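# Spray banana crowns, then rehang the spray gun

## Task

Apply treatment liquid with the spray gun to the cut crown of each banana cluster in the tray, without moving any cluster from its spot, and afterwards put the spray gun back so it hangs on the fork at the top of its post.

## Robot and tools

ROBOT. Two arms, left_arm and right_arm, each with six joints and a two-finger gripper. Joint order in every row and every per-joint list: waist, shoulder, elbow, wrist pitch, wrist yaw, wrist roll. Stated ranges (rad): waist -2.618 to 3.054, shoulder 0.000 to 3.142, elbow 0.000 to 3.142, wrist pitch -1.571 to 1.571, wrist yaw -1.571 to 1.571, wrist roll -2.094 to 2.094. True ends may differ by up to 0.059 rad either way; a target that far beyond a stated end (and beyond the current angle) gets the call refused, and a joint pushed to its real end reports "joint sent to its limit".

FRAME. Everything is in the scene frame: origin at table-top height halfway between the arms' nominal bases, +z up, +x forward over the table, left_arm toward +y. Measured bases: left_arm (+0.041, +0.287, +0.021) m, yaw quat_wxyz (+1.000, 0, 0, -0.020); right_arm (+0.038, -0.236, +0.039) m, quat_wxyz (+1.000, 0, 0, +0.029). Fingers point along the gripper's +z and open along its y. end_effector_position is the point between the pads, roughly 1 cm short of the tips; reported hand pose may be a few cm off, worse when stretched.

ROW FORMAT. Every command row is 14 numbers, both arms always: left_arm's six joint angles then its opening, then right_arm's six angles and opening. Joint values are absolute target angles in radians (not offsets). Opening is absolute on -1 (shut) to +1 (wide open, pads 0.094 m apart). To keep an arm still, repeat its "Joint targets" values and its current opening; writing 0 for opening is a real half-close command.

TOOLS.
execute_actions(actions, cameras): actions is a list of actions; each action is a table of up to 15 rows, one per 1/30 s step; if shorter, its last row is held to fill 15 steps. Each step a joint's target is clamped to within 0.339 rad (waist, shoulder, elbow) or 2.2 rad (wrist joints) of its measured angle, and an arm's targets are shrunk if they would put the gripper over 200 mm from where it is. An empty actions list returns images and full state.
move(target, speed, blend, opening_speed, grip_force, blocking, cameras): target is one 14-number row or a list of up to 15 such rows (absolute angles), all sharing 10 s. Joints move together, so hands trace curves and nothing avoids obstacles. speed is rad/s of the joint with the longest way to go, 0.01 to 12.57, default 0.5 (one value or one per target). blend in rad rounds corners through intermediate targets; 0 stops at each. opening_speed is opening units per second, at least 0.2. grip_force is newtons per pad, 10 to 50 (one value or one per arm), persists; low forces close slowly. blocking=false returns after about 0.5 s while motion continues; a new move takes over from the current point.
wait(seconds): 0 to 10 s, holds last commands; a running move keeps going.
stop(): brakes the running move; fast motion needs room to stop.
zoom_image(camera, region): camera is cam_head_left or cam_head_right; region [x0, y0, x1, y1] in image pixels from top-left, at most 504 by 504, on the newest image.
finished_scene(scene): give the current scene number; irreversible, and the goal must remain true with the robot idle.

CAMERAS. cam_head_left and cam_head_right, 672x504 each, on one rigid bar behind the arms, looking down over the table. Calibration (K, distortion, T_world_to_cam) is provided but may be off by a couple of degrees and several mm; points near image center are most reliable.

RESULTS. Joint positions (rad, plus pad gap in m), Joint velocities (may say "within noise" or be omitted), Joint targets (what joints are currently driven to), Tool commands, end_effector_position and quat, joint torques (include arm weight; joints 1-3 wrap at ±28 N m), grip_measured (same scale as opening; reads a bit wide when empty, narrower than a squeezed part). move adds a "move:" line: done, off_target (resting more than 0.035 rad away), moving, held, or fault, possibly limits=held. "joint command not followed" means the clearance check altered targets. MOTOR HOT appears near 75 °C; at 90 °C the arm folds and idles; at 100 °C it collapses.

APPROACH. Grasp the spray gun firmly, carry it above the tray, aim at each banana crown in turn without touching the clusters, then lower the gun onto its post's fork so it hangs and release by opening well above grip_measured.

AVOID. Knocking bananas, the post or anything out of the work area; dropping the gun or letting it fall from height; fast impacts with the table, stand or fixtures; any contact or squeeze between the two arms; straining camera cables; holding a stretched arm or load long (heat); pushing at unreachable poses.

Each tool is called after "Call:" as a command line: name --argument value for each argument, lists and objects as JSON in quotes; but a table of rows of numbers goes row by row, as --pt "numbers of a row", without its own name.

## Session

Call:
execute_actions --actions '[]'

Call:
zoom_image --camera "cam_head_left" --region '[75, 35, 195, 195]'

Call:
zoom_image --camera "cam_head_right" --region '[75, 35, 195, 195]'

Scene clock: 0.00 s.
left_arm: end_effector_position=(+0.4365, +0.2849, +0.1505) grip_measured=+1.000 end_effector_quat_wxyz=(+0.647, +0.010, +0.762, -0.011) | right_arm: end_effector_position=(+0.4447, -0.2204, +0.1565) grip_measured=+1.000 end_effector_quat_wxyz=(+0.619, +0.010, +0.785, -0.042)
Joint positions: left_arm=[0.051 1.543 0.3 1.08 0.042 0.003 0.094] | right_arm=[0.063 1.577 0.373 0.967 0.196 -0.009 0.094]
Joint velocities: within noise
Joint torques (N m): no reading
Motor temperatures (°C): left_arm=[27 29 30 35 26 26 27] | right_arm=[27 25 42 32 29 24 29]
Heat: left arm: 35 °C; right arm: 42 °C.
Joint targets: left_arm=[0.051 1.539 0.304 1.075 0.042 0.003] | right_arm=[0.063 1.576 0.374 0.953 0.197 -0.008]
Tool commands: left_gripper/opening=+1.0 right_gripper/opening=+1.0

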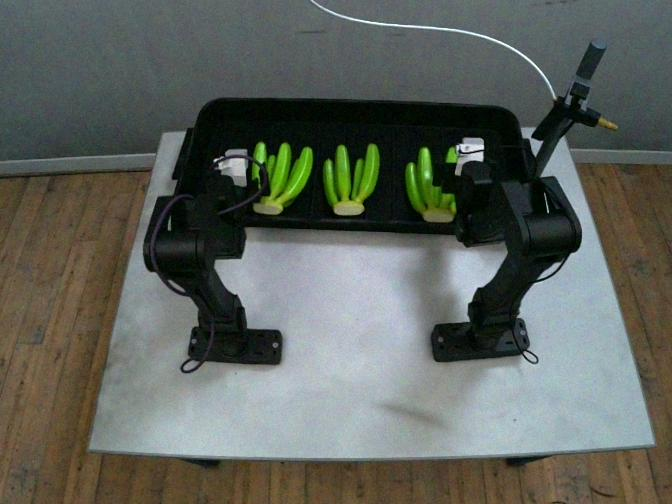

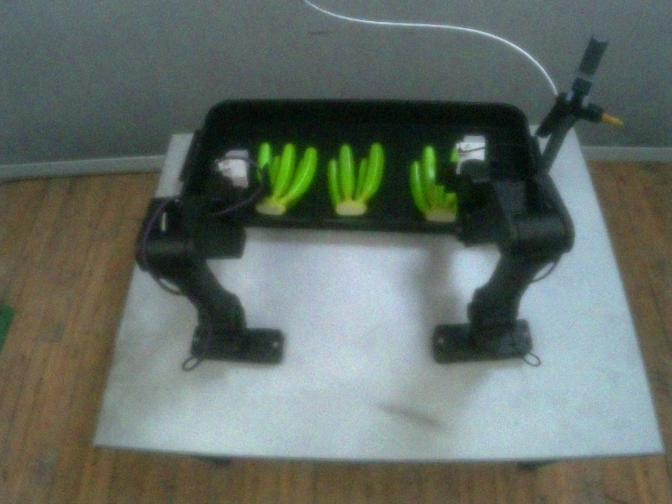

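Scaled by 3.150 from the camera's 672x504 image, which has a finer 960x720 frame.

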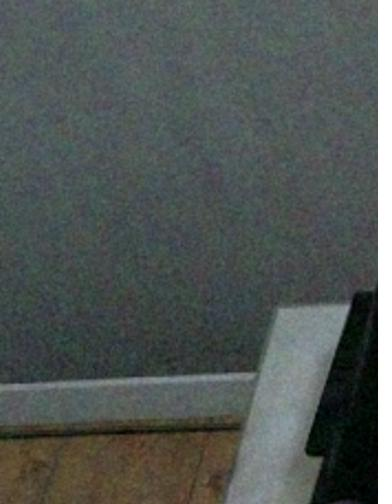

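Scaled by 3.150 from the camera's 672x504 image, which has a finer 960x720 frame.

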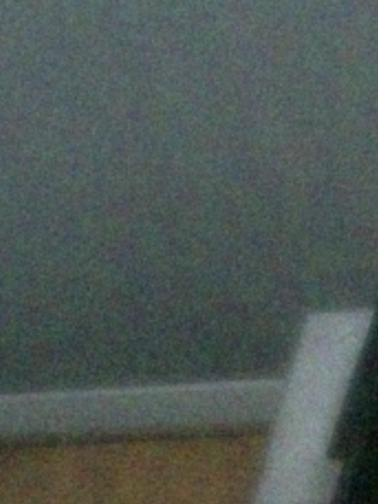

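Gun is on the right side now.

Call:
zoom_image --camera "cam_head_left" --region '[520, 30, 640, 180]'

Call:
zoom_image --camera "cam_head_right" --region '[520, 30, 640, 180]'

Scaled by 3.360 from the camera's 672x504 image, which has a finer 960x720 frame.

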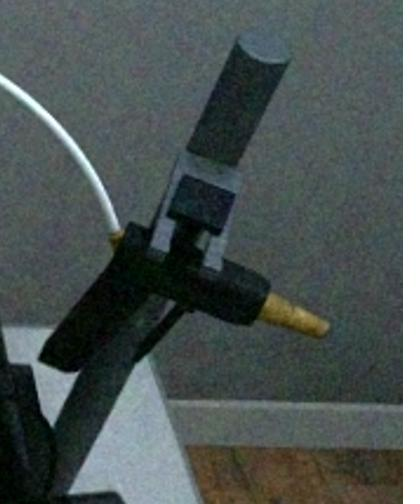

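Scaled by 3.360 from the camera's 672x504 image, which has a finer 960x720 frame.

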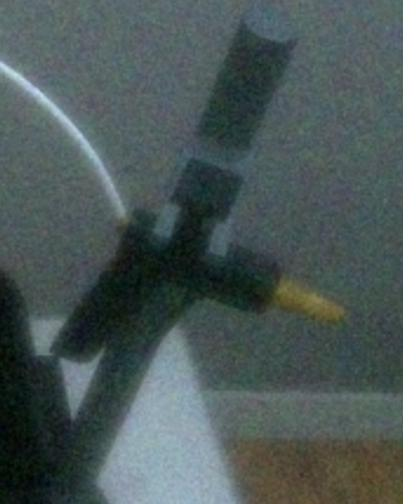

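Call:
move --pt "0.4 0.5 0.45 0.3 0 0 1 -0.286 0.84 0.345 0.53 0.27 0.2 1" --pt "0.4 0.5 0.45 0.3 0 0 1 -0.362 1.196 0.492 0.75 0.196 0.2 1" --speed '[0.8,0.4]' --blend '[0.05,0]' --cameras '["cam_head_left","cam_head_right"]'

Call:
zoom_image --camera "cam_head_left" --region '[510, 50, 630, 170]'

Call:
zoom_image --camera "cam_head_right" --region '[510, 50, 630, 170]'

Scene clock: 56.47 s.
left_arm: end_effector_position=(+0.3069, +0.3831, +0.3636) grip_measured=+1.000 end_effector_quat_wxyz=(+0.769, -0.104, +0.616, +0.133) | right_arm: end_effector_position=(+0.4023, -0.3836, +0.2930) grip_measured=+1.000 end_effector_quat_wxyz=(+0.709, +0.238, +0.655, -0.108)
Joint positions: left_arm=[0.392 0.507 0.428 0.301 0.015 0 0.094] | right_arm=[-0.354 1.188 0.466 0.751 0.202 0.191 0.094]
Joint torques (N m): left_arm=[0.77 0.43 10.52 1.59 -0.21 0.02] | right_arm=[-0.57 -3.33 9.31 1.66 -0.12 0.1]
Motor temperatures (°C): left_arm=[27 30 30 40 26 26 27] | right_arm=[27 27 43 39 29 24 29]
Heat: left arm: 40 °C; right arm: 43 °C.
Joint targets: left_arm=[0.400 0.500 0.450 0.300 0.000 0.000] | right_arm=[-0.362 1.196 0.492 0.750 0.196 0.200]
move: done

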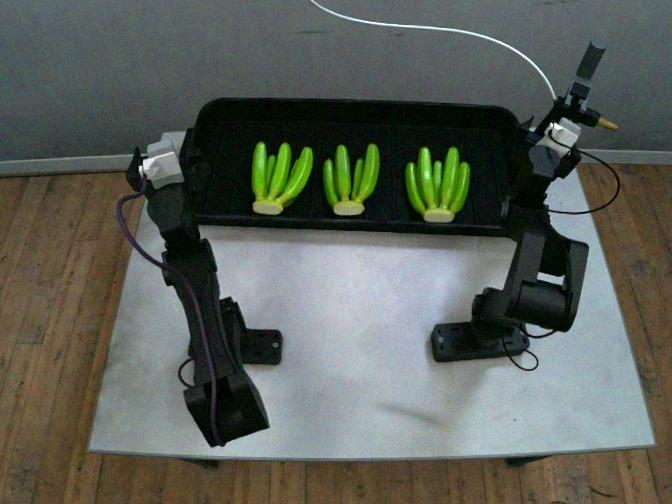

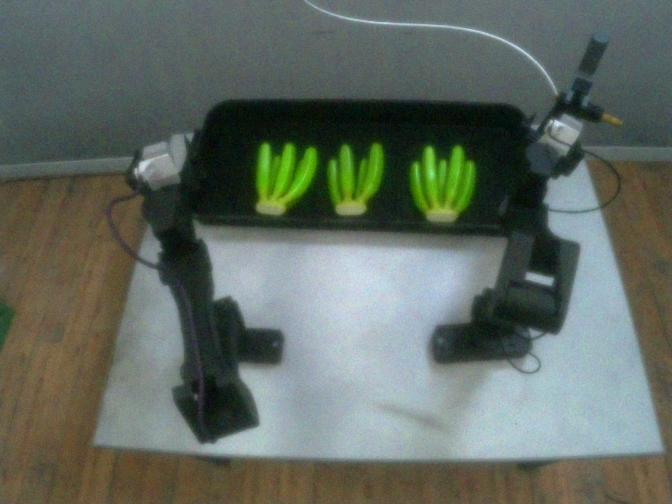

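Scaled by 4.200 from the camera's 672x504 image, which has a finer 960x720 frame.

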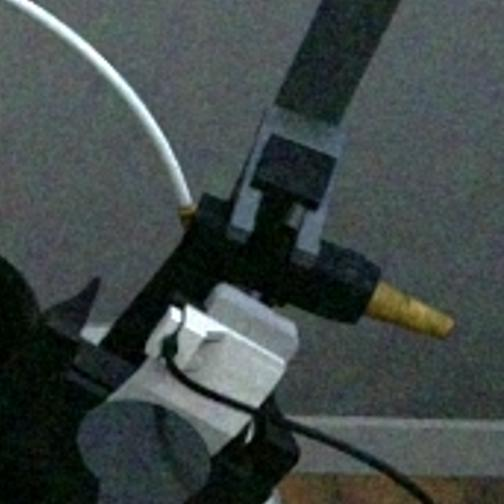

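Scaled by 4.200 from the camera's 672x504 image, which has a finer 960x720 frame.

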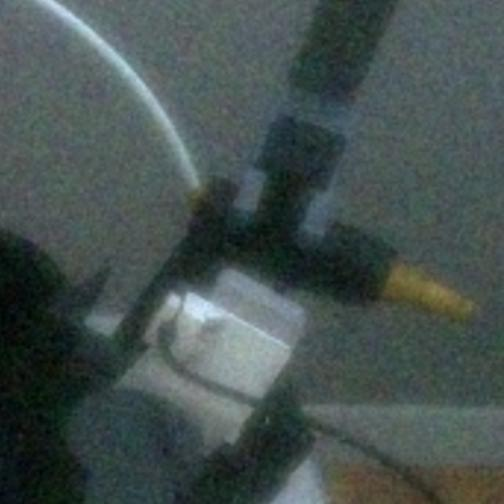

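Call:
move --pt "0.4 0.5 0.45 0.3 0 0 1 -0.295 1.19 0.484 0.745 0.26 0.2 1" --pt "0.4 0.5 0.45 0.3 0 0 1 -0.335 1.382 0.605 0.79 0.222 0.2 1" --speed '[0.3,0.25]' --cameras '["cam_head_left","cam_head_right"]'

Call:
zoom_image --camera "cam_head_left" --region '[510, 50, 630, 170]'

Call:
zoom_image --camera "cam_head_right" --region '[510, 50, 630, 170]'

Scene clock: 74.03 s.
left_arm: end_effector_position=(+0.3069, +0.3831, +0.3636) grip_measured=+1.000 end_effector_quat_wxyz=(+0.769, -0.104, +0.616, +0.133) | right_arm: end_effector_position=(+0.4402, -0.3878, +0.2853) grip_measured=+1.000 end_effector_quat_wxyz=(+0.699, +0.239, +0.665, -0.108)
Joint positions: left_arm=[0.392 0.507 0.428 0.301 0.015 0 0.094] | right_arm=[-0.327 1.37 0.58 0.792 0.228 0.192 0.094]
Joint torques (N m): left_arm=[0.76 0.36 10.54 1.6 -0.22 0.05] | right_arm=[-0.84 -4.62 9.16 1.64 -0.11 0.09]
Heat: left arm: 39 °C; right arm: 45 °C.
Joint targets: left_arm=[0.400 0.500 0.450 0.300 0.000 0.000] | right_arm=[-0.335 1.382 0.605 0.790 0.222 0.200]
move: done

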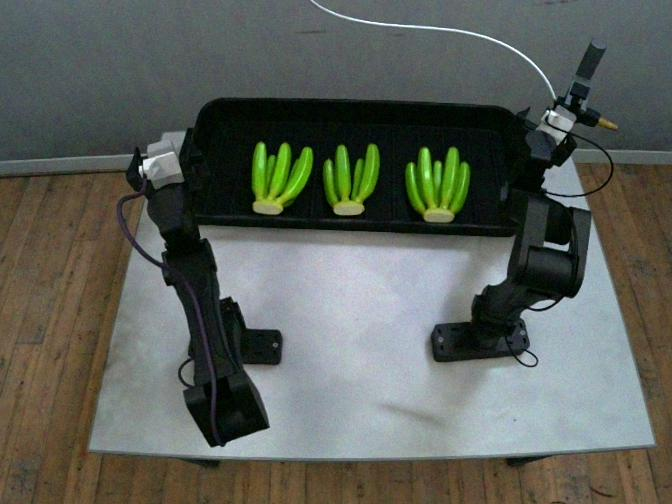

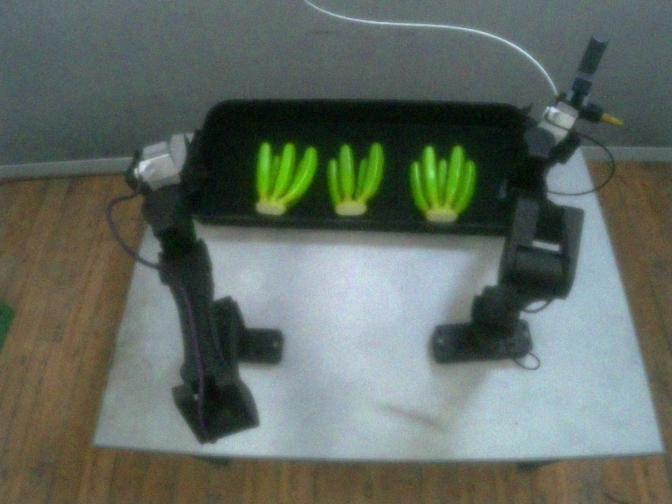

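Scaled by 4.200 from the camera's 672x504 image, which has a finer 960x720 frame.

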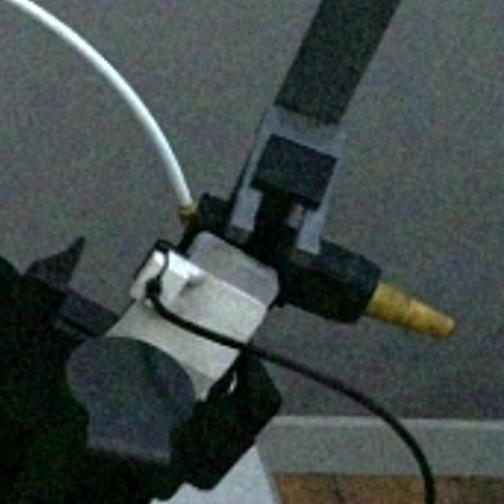

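Scaled by 4.200 from the camera's 672x504 image, which has a finer 960x720 frame.

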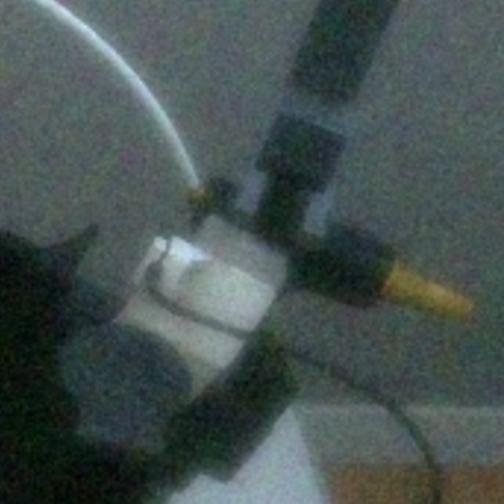

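Call:
move --pt "0.4 0.5 0.45 0.3 0 0 1 -0.335 1.382 0.605 0.79 0.222 0.12 1" --pt "0.4 0.5 0.45 0.3 0 0 1 -0.335 1.382 0.605 0.79 0.222 0.12 -0.9" --speed 0.25 --grip_force 40 --opening_speed 0.45 --cameras '["cam_head_left","cam_head_right"]'

Call:
zoom_image --camera "cam_head_left" --region '[510, 50, 630, 170]'

Call:
zoom_image --camera "cam_head_right" --region '[510, 50, 630, 170]'

Scene clock: 91.83 s.
left_arm: end_effector_position=(+0.3069, +0.3831, +0.3636) grip_measured=+1.000 end_effector_quat_wxyz=(+0.769, -0.104, +0.616, +0.133) | right_arm: end_effector_position=(+0.4375, -0.3949, +0.2810) grip_measured=-0.304 end_effector_quat_wxyz=(+0.690, +0.232, +0.673, -0.133)
Joint positions: left_arm=[0.392 0.507 0.428 0.301 0.015 0 0.094] | right_arm=[-0.339 1.373 0.58 0.779 0.241 0.146 0.033]
Joint torques (N m): left_arm=[0.73 0.4 10.59 1.62 -0.2 0.03] | right_arm=[0.43 -4.66 8.92 1.76 -0.23 -0.18]
Heat: left arm: 39 °C; right arm: 45 °C.
Joint targets: left_arm=[0.400 0.500 0.450 0.300 0.000 0.000] | right_arm=[-0.335 1.382 0.605 0.790 0.222 0.120]
grip_force (N): 40, 40
move: done

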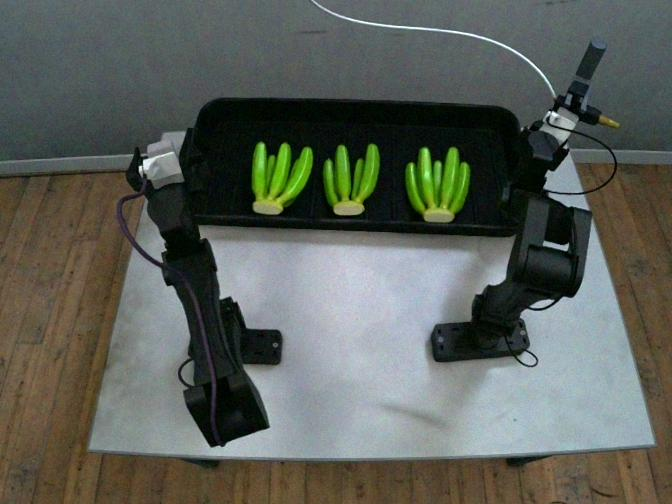

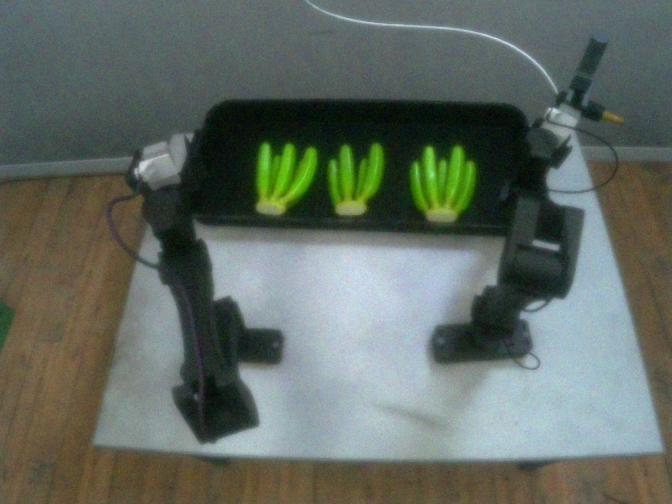

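Scaled by 4.200 from the camera's 672x504 image, which has a finer 960x720 frame.

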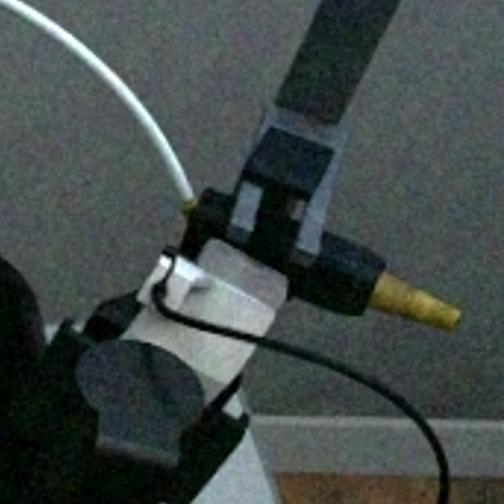

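Scaled by 4.200 from the camera's 672x504 image, which has a finer 960x720 frame.

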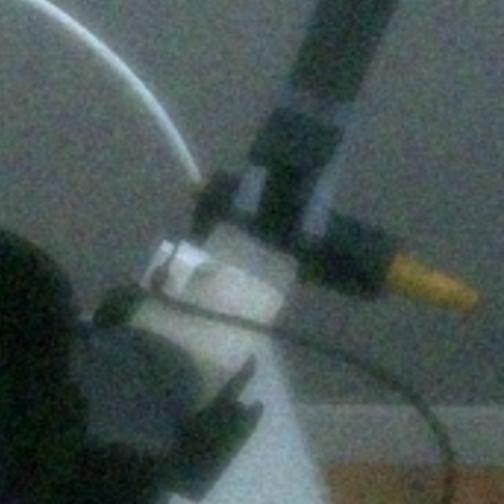

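Call:
move --pt "0.4 0.5 0.45 0.3 0 0 1 -0.339 1.38 0.625 0.79 0.23 0.14 -0.9" --pt "0.4 0.5 0.45 0.3 0 0 1 -0.294 1.211 0.495 0.745 0.276 0.14 -0.9" --pt "0.4 0.5 0.45 0.3 0 0 1 -0.236 1.0 0.390 0.643 0.334 0.14 -0.9" --speed 0.2 --grip_force 50 --blend '[0,0.03,0]' --cameras '["cam_head_left","cam_head_right"]'

Call:
zoom_image --camera "cam_head_left" --region '[510, 50, 630, 170]'

Call:
zoom_image --camera "cam_head_right" --region '[510, 50, 630, 170]'

Scene clock: 109.10 s.
left_arm: end_effector_position=(+0.3069, +0.3831, +0.3636) grip_measured=+1.000 end_effector_quat_wxyz=(+0.769, -0.104, +0.616, +0.133) | right_arm: end_effector_position=(+0.3779, -0.3588, +0.2930) grip_measured=-0.458 end_effector_quat_wxyz=(+0.699, +0.233, +0.664, -0.129)
Joint positions: left_arm=[0.392 0.507 0.428 0.301 0.015 0 0.094] | right_arm=[-0.244 1.019 0.404 0.626 0.334 0.152 0.025]
Joint torques (N m): left_arm=[0.72 0.34 10.55 1.61 -0.18 0.02] | right_arm=[0.77 -4.52 6.34 1.79 -0.03 -0.12]
Heat: left arm: 39 °C; right arm: 45 °C.
Joint targets: left_arm=[0.400 0.500 0.450 0.300 0.000 0.000] | right_arm=[-0.236 1.000 0.390 0.643 0.334 0.140]
move: done

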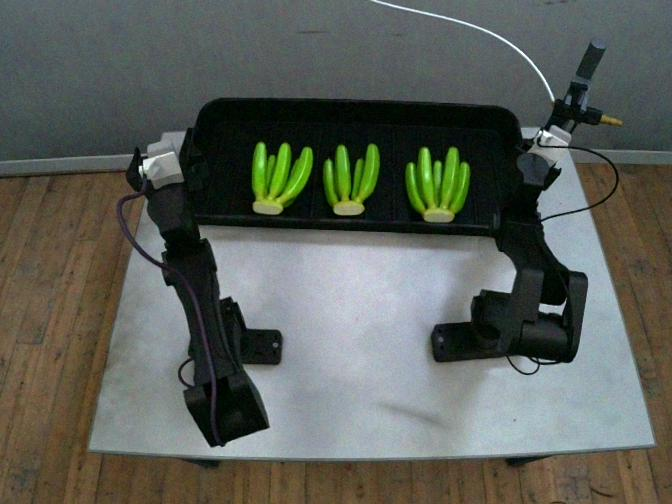

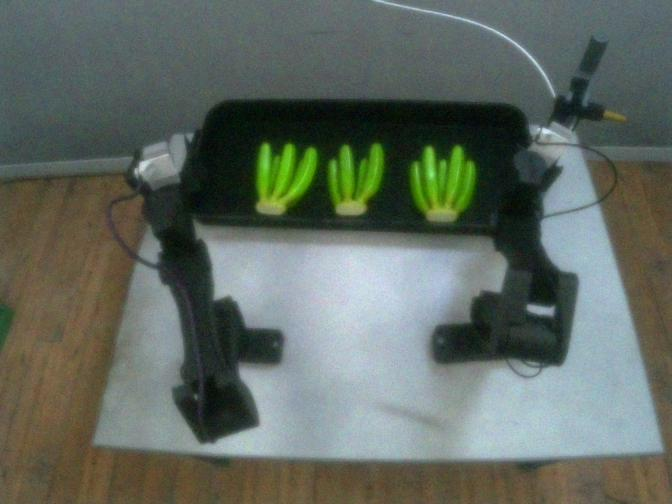

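Scaled by 4.200 from the camera's 672x504 image, which has a finer 960x720 frame.

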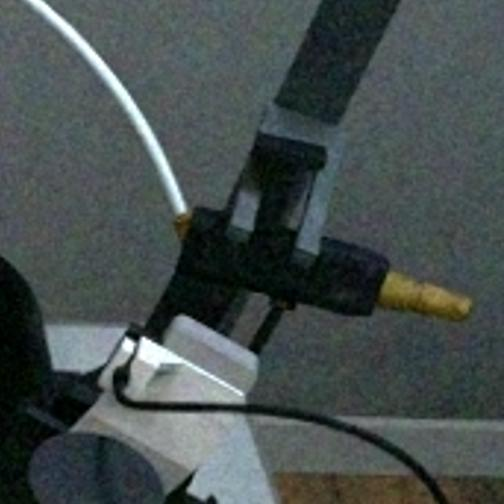

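Scaled by 4.200 from the camera's 672x504 image, which has a finer 960x720 frame.

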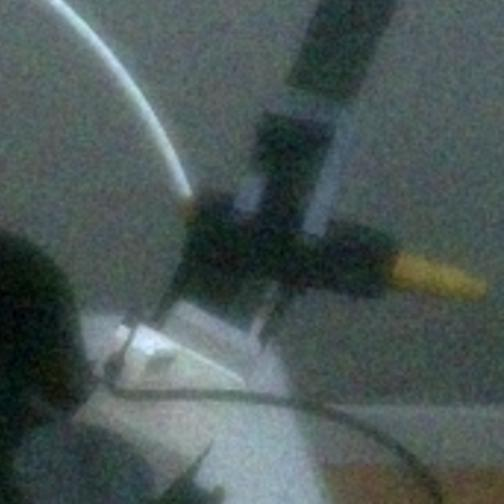

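Call:
move --pt "0.4 0.5 0.45 0.3 0 0 1 -0.294 1.221 0.500 0.745 0.276 0.14 -0.9" --pt "0.4 0.5 0.45 0.3 0 0 1 -0.337 1.385 0.61 0.79 0.225 0.13 -0.9" --pt "0.4 0.5 0.45 0.3 0 0 1 -0.337 1.385 0.61 0.79 0.225 0.13 0.4" --pt "0.4 0.5 0.45 0.3 0 0 1 -0.339 1.415 0.63 0.79 0.215 0.12 0.4" --pt "0.4 0.5 0.45 0.3 0 0 1 -0.339 1.415 0.63 0.79 0.215 0.12 -0.9" --speed 0.3 --blend '[0.02,0,0,0,0]' --opening_speed 0.8 --cameras '["cam_head_left","cam_head_right"]'

Call:
zoom_image --camera "cam_head_left" --region '[510, 50, 630, 170]'

Scene clock: 130.10 s.
left_arm: end_effector_position=(+0.3069, +0.3831, +0.3636) grip_measured=+1.000 end_effector_quat_wxyz=(+0.769, -0.104, +0.616, +0.133) | right_arm: end_effector_position=(+0.4447, -0.3953, +0.2846) grip_measured=-0.454 end_effector_quat_wxyz=(+0.694, +0.225, +0.671, -0.133)
Joint positions: left_arm=[0.392 0.507 0.428 0.301 0.015 0 0.094] | right_arm=[-0.34 1.4 0.603 0.795 0.229 0.135 0.026]
Joint torques (N m): left_arm=[0.81 0.34 10.67 1.6 -0.2 0.04] | right_arm=[0.13 -4.72 9.06 1.58 -0.14 -0.13]
Motor temperatures (°C): left_arm=[27 29 33 39 26 26 26] | right_arm=[27 27 46 44 29 24 30]
Heat: left arm: 39 °C; right arm: 46 °C.
Joint targets: left_arm=[0.400 0.500 0.450 0.300 0.000 0.000] | right_arm=[-0.339 1.415 0.630 0.790 0.215 0.120]
move: done; target 3's new numbers were sent with right_arm's elbow 0.038 rad from that target

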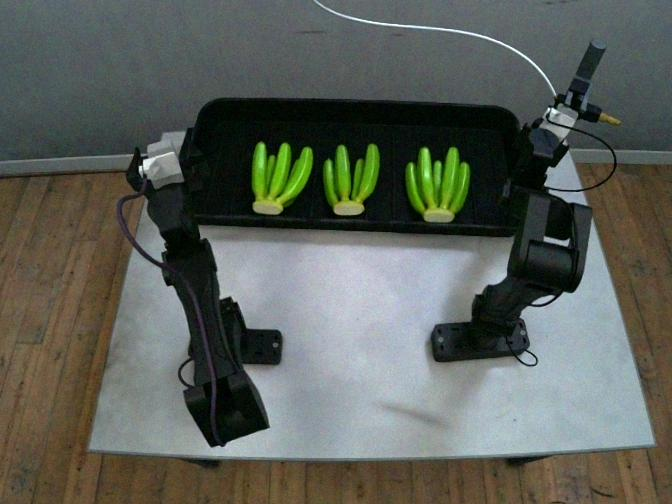

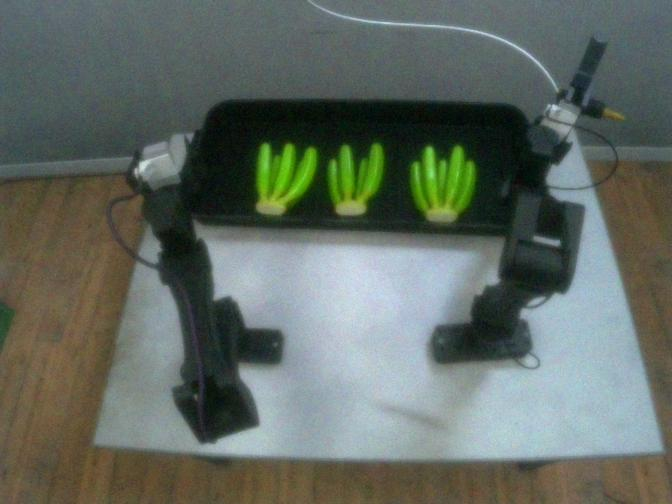

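Scaled by 4.200 from the camera's 672x504 image, which has a finer 960x720 frame.

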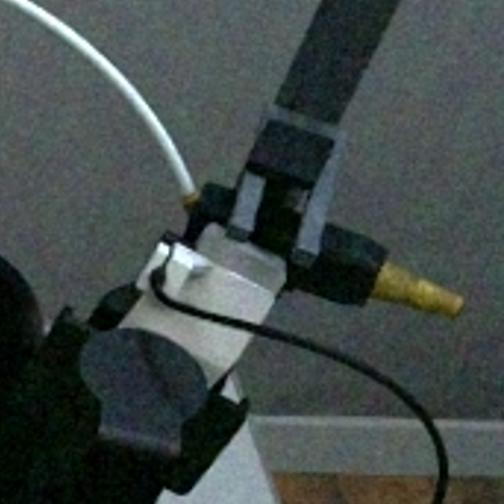

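Call:
move --pt "0.4 0.5 0.45 0.3 0 0 1 -0.339 1.415 0.63 0.79 0.215 0.12 1" --opening_speed 1 --cameras '["cam_head_left","cam_head_right"]'

Call:
zoom_image --camera "cam_head_left" --region '[510, 50, 630, 170]'

Call:
zoom_image --camera "cam_head_right" --region '[510, 50, 630, 170]'

Scene clock: 141.57 s.
left_arm: end_effector_position=(+0.3069, +0.3831, +0.3636) grip_measured=+1.000 end_effector_quat_wxyz=(+0.769, -0.104, +0.616, +0.133) | right_arm: end_effector_position=(+0.4545, -0.3702, +0.2880) grip_measured=+0.997 end_effector_quat_wxyz=(+0.703, +0.190, +0.678, -0.102)
Joint positions: left_arm=[0.392 0.507 0.428 0.301 0.015 0 0.094] | right_arm=[-0.301 1.397 0.603 0.804 0.173 0.127 0.094]
Joint torques (N m): left_arm=[0.79 0.35 10.56 1.61 -0.21 0.04] | right_arm=[-3.18 -4.23 8.98 1.55 0.4 -0.03]
Heat: left arm: 39 °C; right arm: 47 °C.
Joint targets: left_arm=[0.400 0.500 0.450 0.300 0.000 0.000] | right_arm=[-0.339 1.415 0.630 0.790 0.215 0.120]
move: off_target (right_arm); right_arm: the wrist yaw is farthest, 0.042 rad from its target

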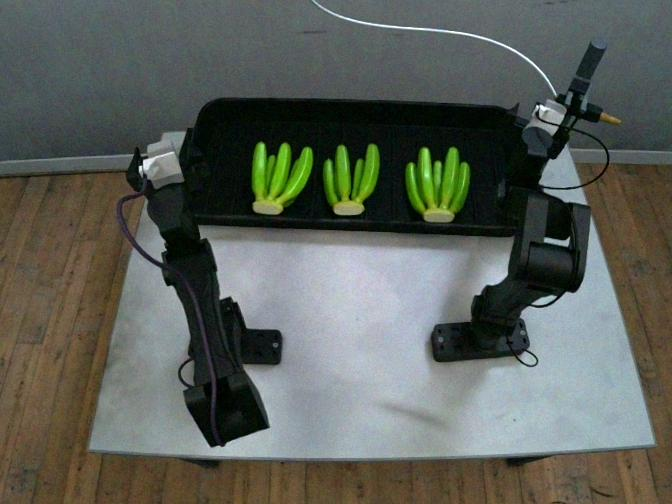

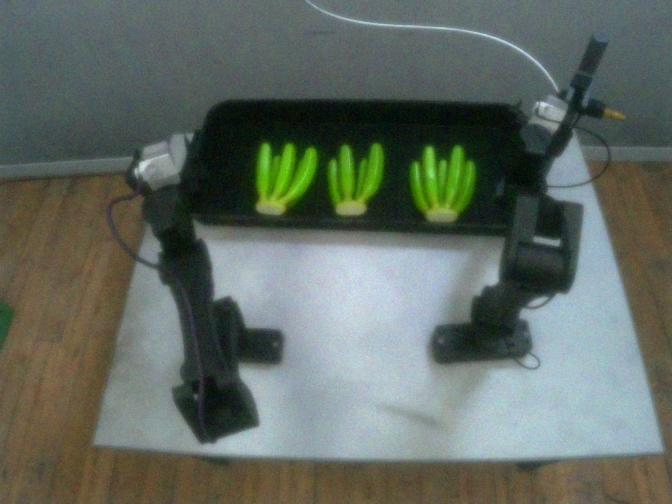

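Scaled by 4.200 from the camera's 672x504 image, which has a finer 960x720 frame.

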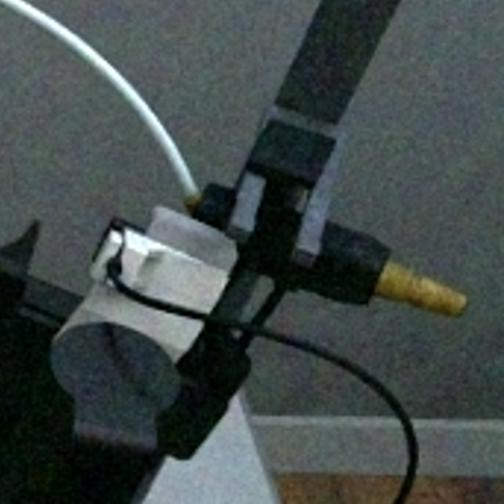

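Scaled by 4.200 from the camera's 672x504 image, which has a finer 960x720 frame.

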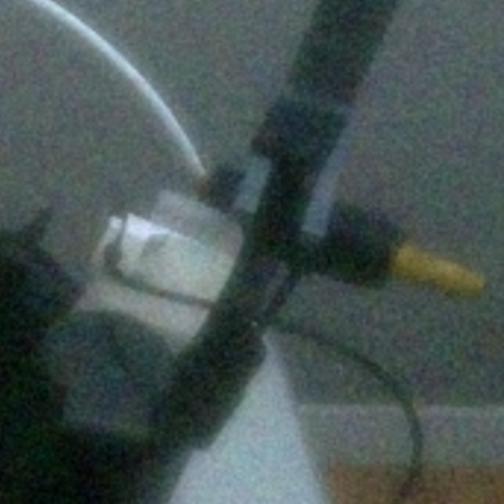

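Call:
move --pt "0.4 0.5 0.45 0.3 0 0 1 -0.335 1.415 0.63 0.79 0.215 0.12 0.2" --pt "0.4 0.5 0.45 0.3 0 0 1 -0.285 1.2 0.495 0.73 0.27 0.15 0.2" --pt "0.4 0.5 0.45 0.3 0 0 1 -0.23 1.03 0.38 0.655 0.32 0.15 0.2" --pt "0.4 0.5 0.45 0.3 0 0 1 -0.33 1.035 0.40 0.655 0.228 0.15 1" --pt "0.4 0.5 0.45 0.3 0 0 1 -0.397 1.413 0.622 0.805 0.161 0.15 1" --speed 0.35 --blend '[0,0.05,0,0,0]' --cameras '["cam_head_left","cam_head_right"]'

Call:
zoom_image --camera "cam_head_left" --region '[510, 50, 630, 170]'

Call:
zoom_image --camera "cam_head_right" --region '[510, 50, 630, 170]'

Scene clock: 164.03 s.
left_arm: end_effector_position=(+0.3069, +0.3831, +0.3636) grip_measured=+1.000 end_effector_quat_wxyz=(+0.769, -0.104, +0.616, +0.133) | right_arm: end_effector_position=(+0.4413, -0.4051, +0.2841) grip_measured=+0.998 end_effector_quat_wxyz=(+0.697, +0.222, +0.670, -0.126)
Joint positions: left_arm=[0.392 0.507 0.428 0.301 0.015 0 0.094] | right_arm=[-0.389 1.401 0.597 0.806 0.167 0.141 0.094]
Joint torques (N m): left_arm=[0.75 0.39 10.63 1.58 -0.18 0.03] | right_arm=[-0.66 -4.79 8.75 1.62 -0.16 0.11]
Heat: left arm: 39 °C; right arm: 48 °C.
Joint targets: left_arm=[0.400 0.500 0.450 0.300 0.000 0.000] | right_arm=[-0.397 1.413 0.622 0.805 0.161 0.150]
move: done

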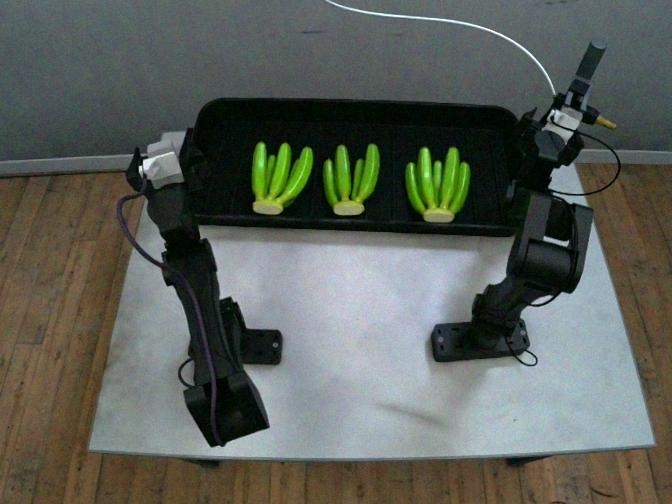

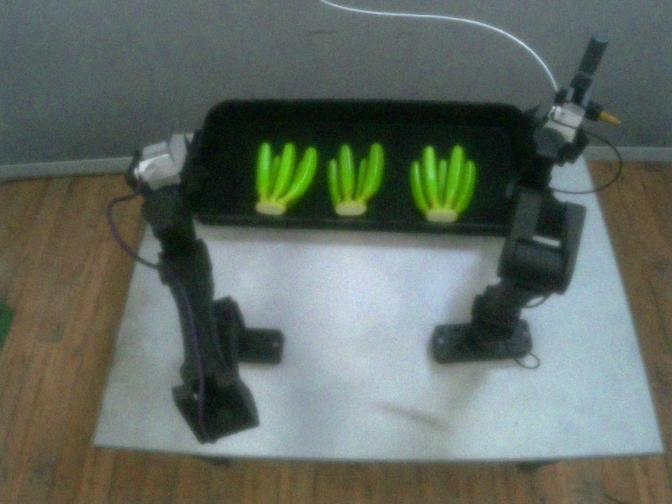

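Scaled by 4.200 from the camera's 672x504 image, which has a finer 960x720 frame.

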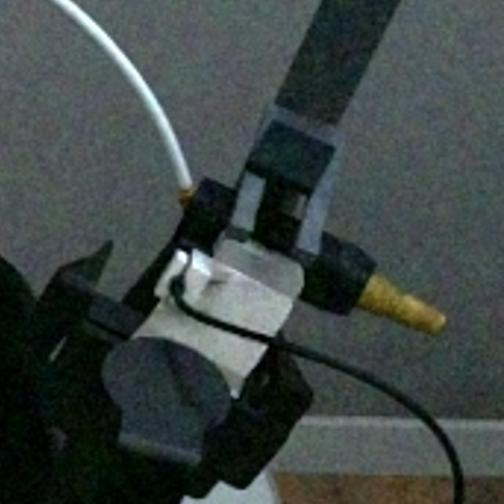

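Scaled by 4.200 from the camera's 672x504 image, which has a finer 960x720 frame.

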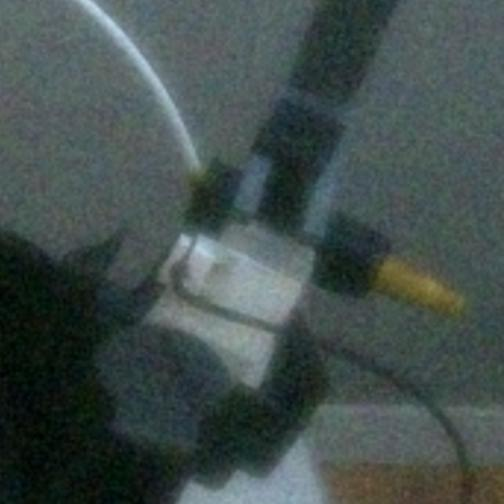

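Call:
move --pt "0.4 0.5 0.45 0.3 0 0 1 -0.393 1.41 0.622 0.805 0.161 0.13 -0.9" --opening_speed 0.5 --cameras '["cam_head_left","cam_head_right"]'

Call:
zoom_image --camera "cam_head_left" --region '[510, 50, 630, 170]'

Call:
zoom_image --camera "cam_head_right" --region '[510, 50, 630, 170]'

Scene clock: 174.13 s.
left_arm: end_effector_position=(+0.3069, +0.3831, +0.3636) grip_measured=+1.000 end_effector_quat_wxyz=(+0.769, -0.104, +0.616, +0.133) | right_arm: end_effector_position=(+0.4401, -0.4077, +0.2859) grip_measured=-0.278 end_effector_quat_wxyz=(+0.698, +0.223, +0.668, -0.132)
Joint positions: left_arm=[0.392 0.507 0.428 0.301 0.015 0 0.094] | right_arm=[-0.393 1.401 0.597 0.814 0.174 0.133 0.034]
Joint torques (N m): left_arm=[0.77 0.46 10.62 1.6 -0.22 0] | right_arm=[-0.17 -5.18 9.02 1.57 -0.16 -0.01]
Heat: left arm: 39 °C; right arm: 47 °C.
Joint targets: left_arm=[0.400 0.500 0.450 0.300 0.000 0.000] | right_arm=[-0.393 1.410 0.622 0.805 0.161 0.130]
move: done

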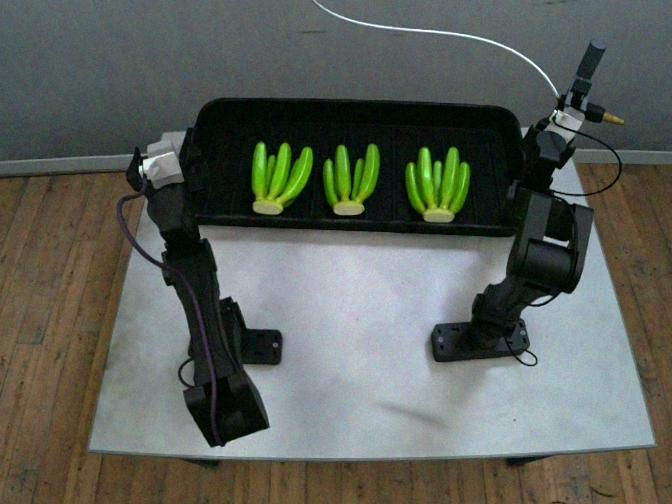

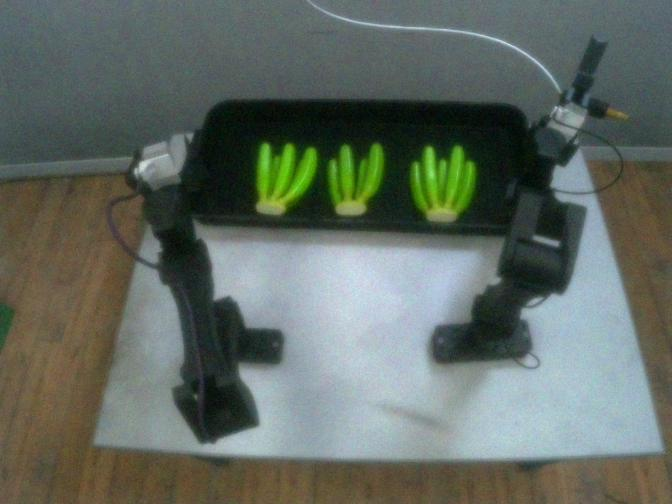

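Scaled by 4.200 from the camera's 672x504 image, which has a finer 960x720 frame.

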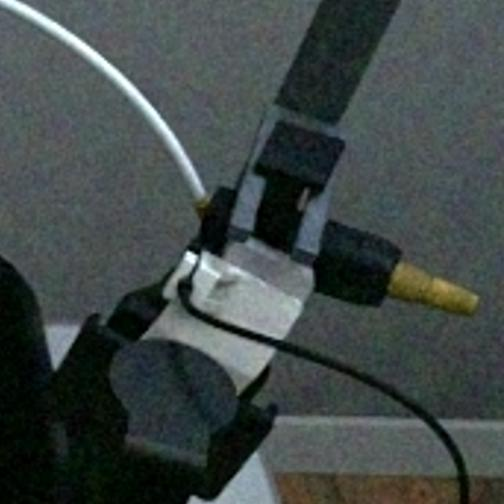

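Scaled by 4.200 from the camera's 672x504 image, which has a finer 960x720 frame.

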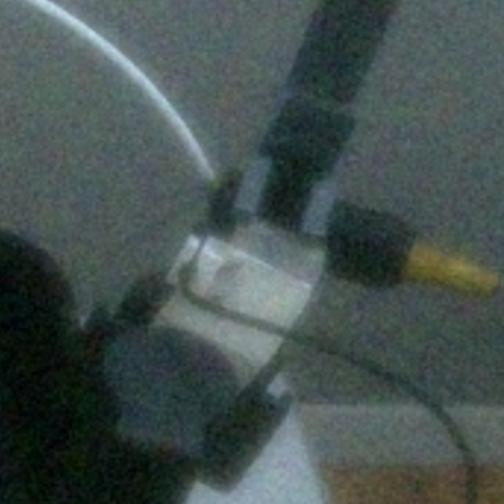

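Call:
move --pt "0.4 0.5 0.45 0.3 0 0 1 -0.383 1.395 0.66 0.79 0.165 0.13 -0.9" --pt "0.4 0.5 0.45 0.3 0 0 1 -0.346 1.222 0.520 0.745 0.215 0.13 -0.9" --pt "0.4 0.5 0.45 0.3 0 0 1 -0.306 1.011 0.410 0.645 0.255 0.13 -0.9" --speed 0.2 --blend '[0,0.03,0]' --cameras '["cam_head_left","cam_head_right"]'

Call:
zoom_image --camera "cam_head_left" --region '[510, 50, 630, 170]'

Call:
zoom_image --camera "cam_head_right" --region '[510, 50, 630, 170]'

Scene clock: 193.73 s.
left_arm: end_effector_position=(+0.3069, +0.3831, +0.3636) grip_measured=+1.000 end_effector_quat_wxyz=(+0.769, -0.104, +0.616, +0.133) | right_arm: end_effector_position=(+0.3801, -0.3699, +0.2966) grip_measured=-0.283 end_effector_quat_wxyz=(+0.699, +0.221, +0.667, -0.130)
Joint positions: left_arm=[0.392 0.507 0.428 0.301 0.015 0 0.094] | right_arm=[-0.315 1.033 0.423 0.623 0.246 0.133 0.034]
Joint torques (N m): left_arm=[0.76 0.42 10.56 1.62 -0.17 0.02] | right_arm=[0.65 -4.7 6.43 1.86 0.06 0.02]
Heat: left arm: 39 °C; right arm: 47 °C.
Joint targets: left_arm=[0.400 0.500 0.450 0.300 0.000 0.000] | right_arm=[-0.306 1.011 0.410 0.645 0.255 0.130]
move: done

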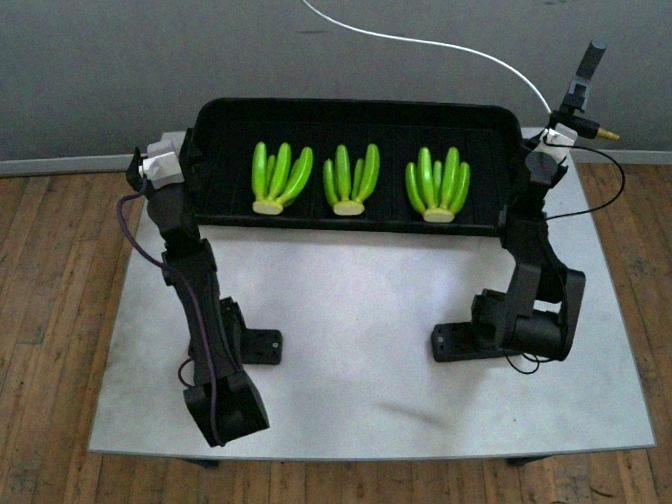

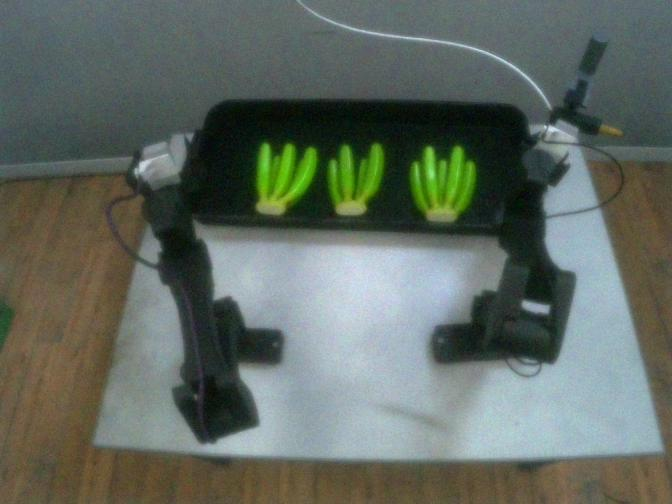

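Scaled by 4.200 from the camera's 672x504 image, which has a finer 960x720 frame.

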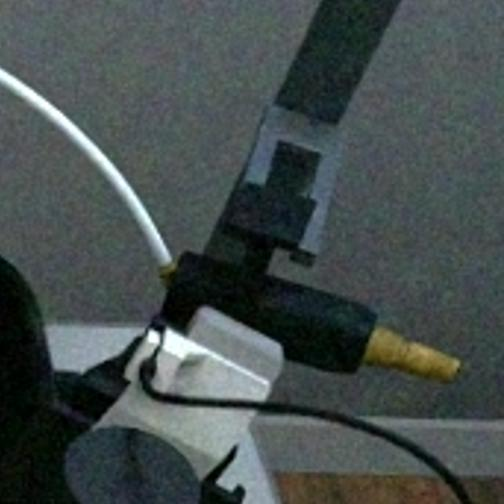

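Scaled by 4.200 from the camera's 672x504 image, which has a finer 960x720 frame.

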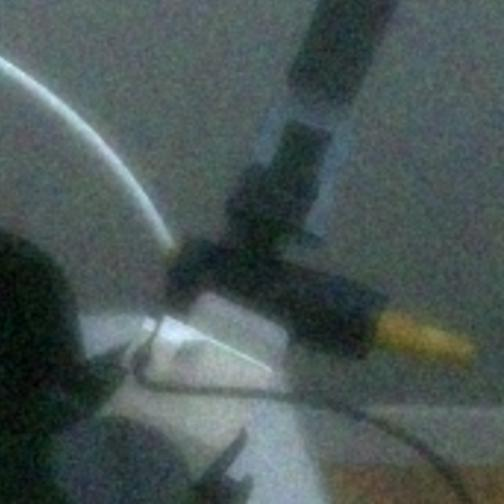

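Call:
move --pt "0.6 0.4 0.35 0.2 0 0 1 -0.23 0.66 0.315 0.39 0.335 0.13 -0.9" --pt "1.1 0.2 0.22 0 0 0 1 0.803 1.08 0.59 0.55 0.85 1.29 -0.9" --pt "1.1 0.2 0.22 0 0 0 1 0.803 1.432 0.309 1.19 0.85 1.29 -0.9" --pt "1.1 0.2 0.22 0 0 0 1 0.968 1.644 0.505 1.21 1.015 1.29 -0.9" --speed '[0.4,0.7,0.4,0.1]' --blend '[0.03,0.05,0.02,0]' --cameras '["cam_head_left"]'

Call:
zoom_image --camera "cam_head_left" --region '[300, 80, 580, 280]'

Scene clock: 237.53 s.
left_arm: end_effector_position=(+0.1688, +0.5090, +0.2683) grip_measured=+1.000 end_effector_quat_wxyz=(+0.622, -0.347, +0.605, +0.356) | right_arm: end_effector_position=(+0.3541, -0.0112, +0.2305) grip_measured=-0.284 end_effector_quat_wxyz=(+0.558, +0.432, +0.548, +0.449)
Joint positions: left_arm=[1.093 0.215 0.237 0.004 0.013 0 0.094] | right_arm=[0.96 1.632 0.48 1.201 1.008 1.304 0.034]
Joint torques (N m): left_arm=[0.72 0.79 6.72 1.64 -0.15 0.02] | right_arm=[0.59 -5.39 7.16 1.42 0.05 -0.06]
Heat: left arm: 40 °C; right arm: 47 °C.
Joint targets: left_arm=[1.100 0.200 0.220 0.000 0.000 0.000] | right_arm=[0.968 1.644 0.505 1.210 1.015 1.290]
move: done
Images, in order (width x height): cam_head_left 672x504.

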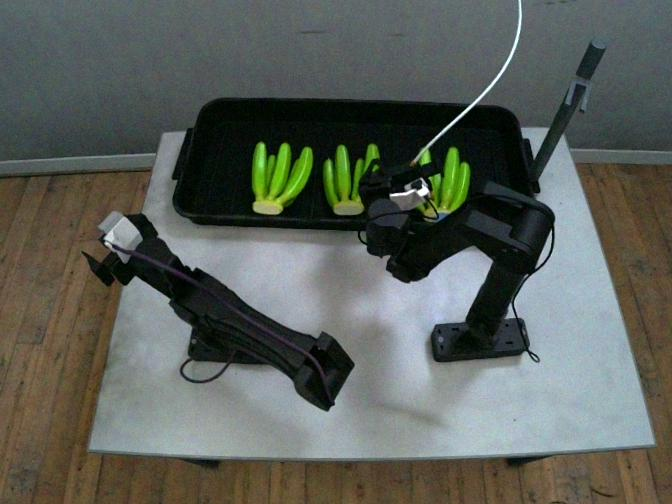

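Scaled by 1.800 from the camera's 672x504 image, which has a finer 960x720 frame.

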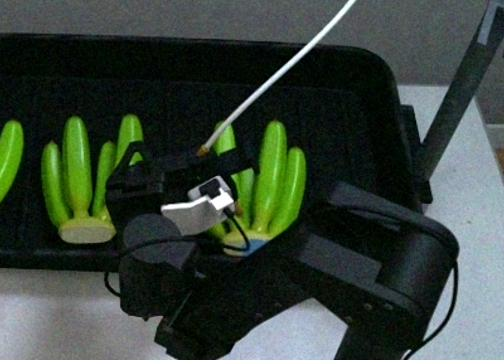

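Call:
move --pt "1.1 0.2 0.22 0 0 0 1 0.98 1.718 0.589 1.19 1.03 1.29 -0.9" --pt "1.1 0.2 0.22 0 0 0 1 1.143 2.051 1.078 1.02 1.19 1.29 -0.9" --pt "1.1 0.2 0.22 0 0 0 1 1.201 2.26 1.439 0.87 1.25 1.29 -0.9" --speed '[0.06,0.3,0.09]' --blend '[0.01,0.02,0]' --cameras '["cam_head_left"]'

Call:
zoom_image --camera "cam_head_left" --region '[240, 80, 500, 280]'

Scene clock: 254.20 s.
left_arm: end_effector_position=(+0.1688, +0.5090, +0.2683) grip_measured=+1.000 end_effector_quat_wxyz=(+0.622, -0.347, +0.605, +0.356) | right_arm: end_effector_position=(+0.3628, +0.2059, +0.2357) grip_measured=-0.284 end_effector_quat_wxyz=(+0.552, +0.440, +0.543, +0.454)
Joint positions: left_arm=[1.093 0.215 0.237 0.004 0.013 0 0.094] | right_arm=[1.193 2.235 1.41 0.894 1.243 1.304 0.034]
Joint torques (N m): left_arm=[0.8 0.83 6.84 1.65 -0.14 0.02] | right_arm=[0.72 -11.02 8.53 0.97 -0.02 -0.18]
Heat: left arm: 41 °C; right arm: 46 °C.
Joint targets: left_arm=[1.100 0.200 0.220 0.000 0.000 0.000] | right_arm=[1.201 2.260 1.439 0.870 1.250 1.290]
move: done
Images, in order (width x height): cam_head_left 672x504.

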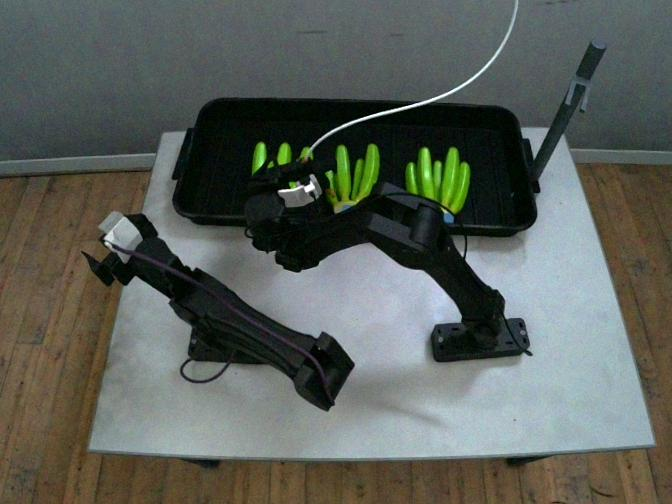

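Scaled by 1.938 from the camera's 672x504 image, which has a finer 960x720 frame.

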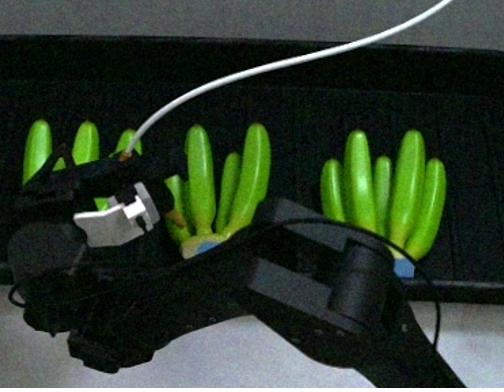

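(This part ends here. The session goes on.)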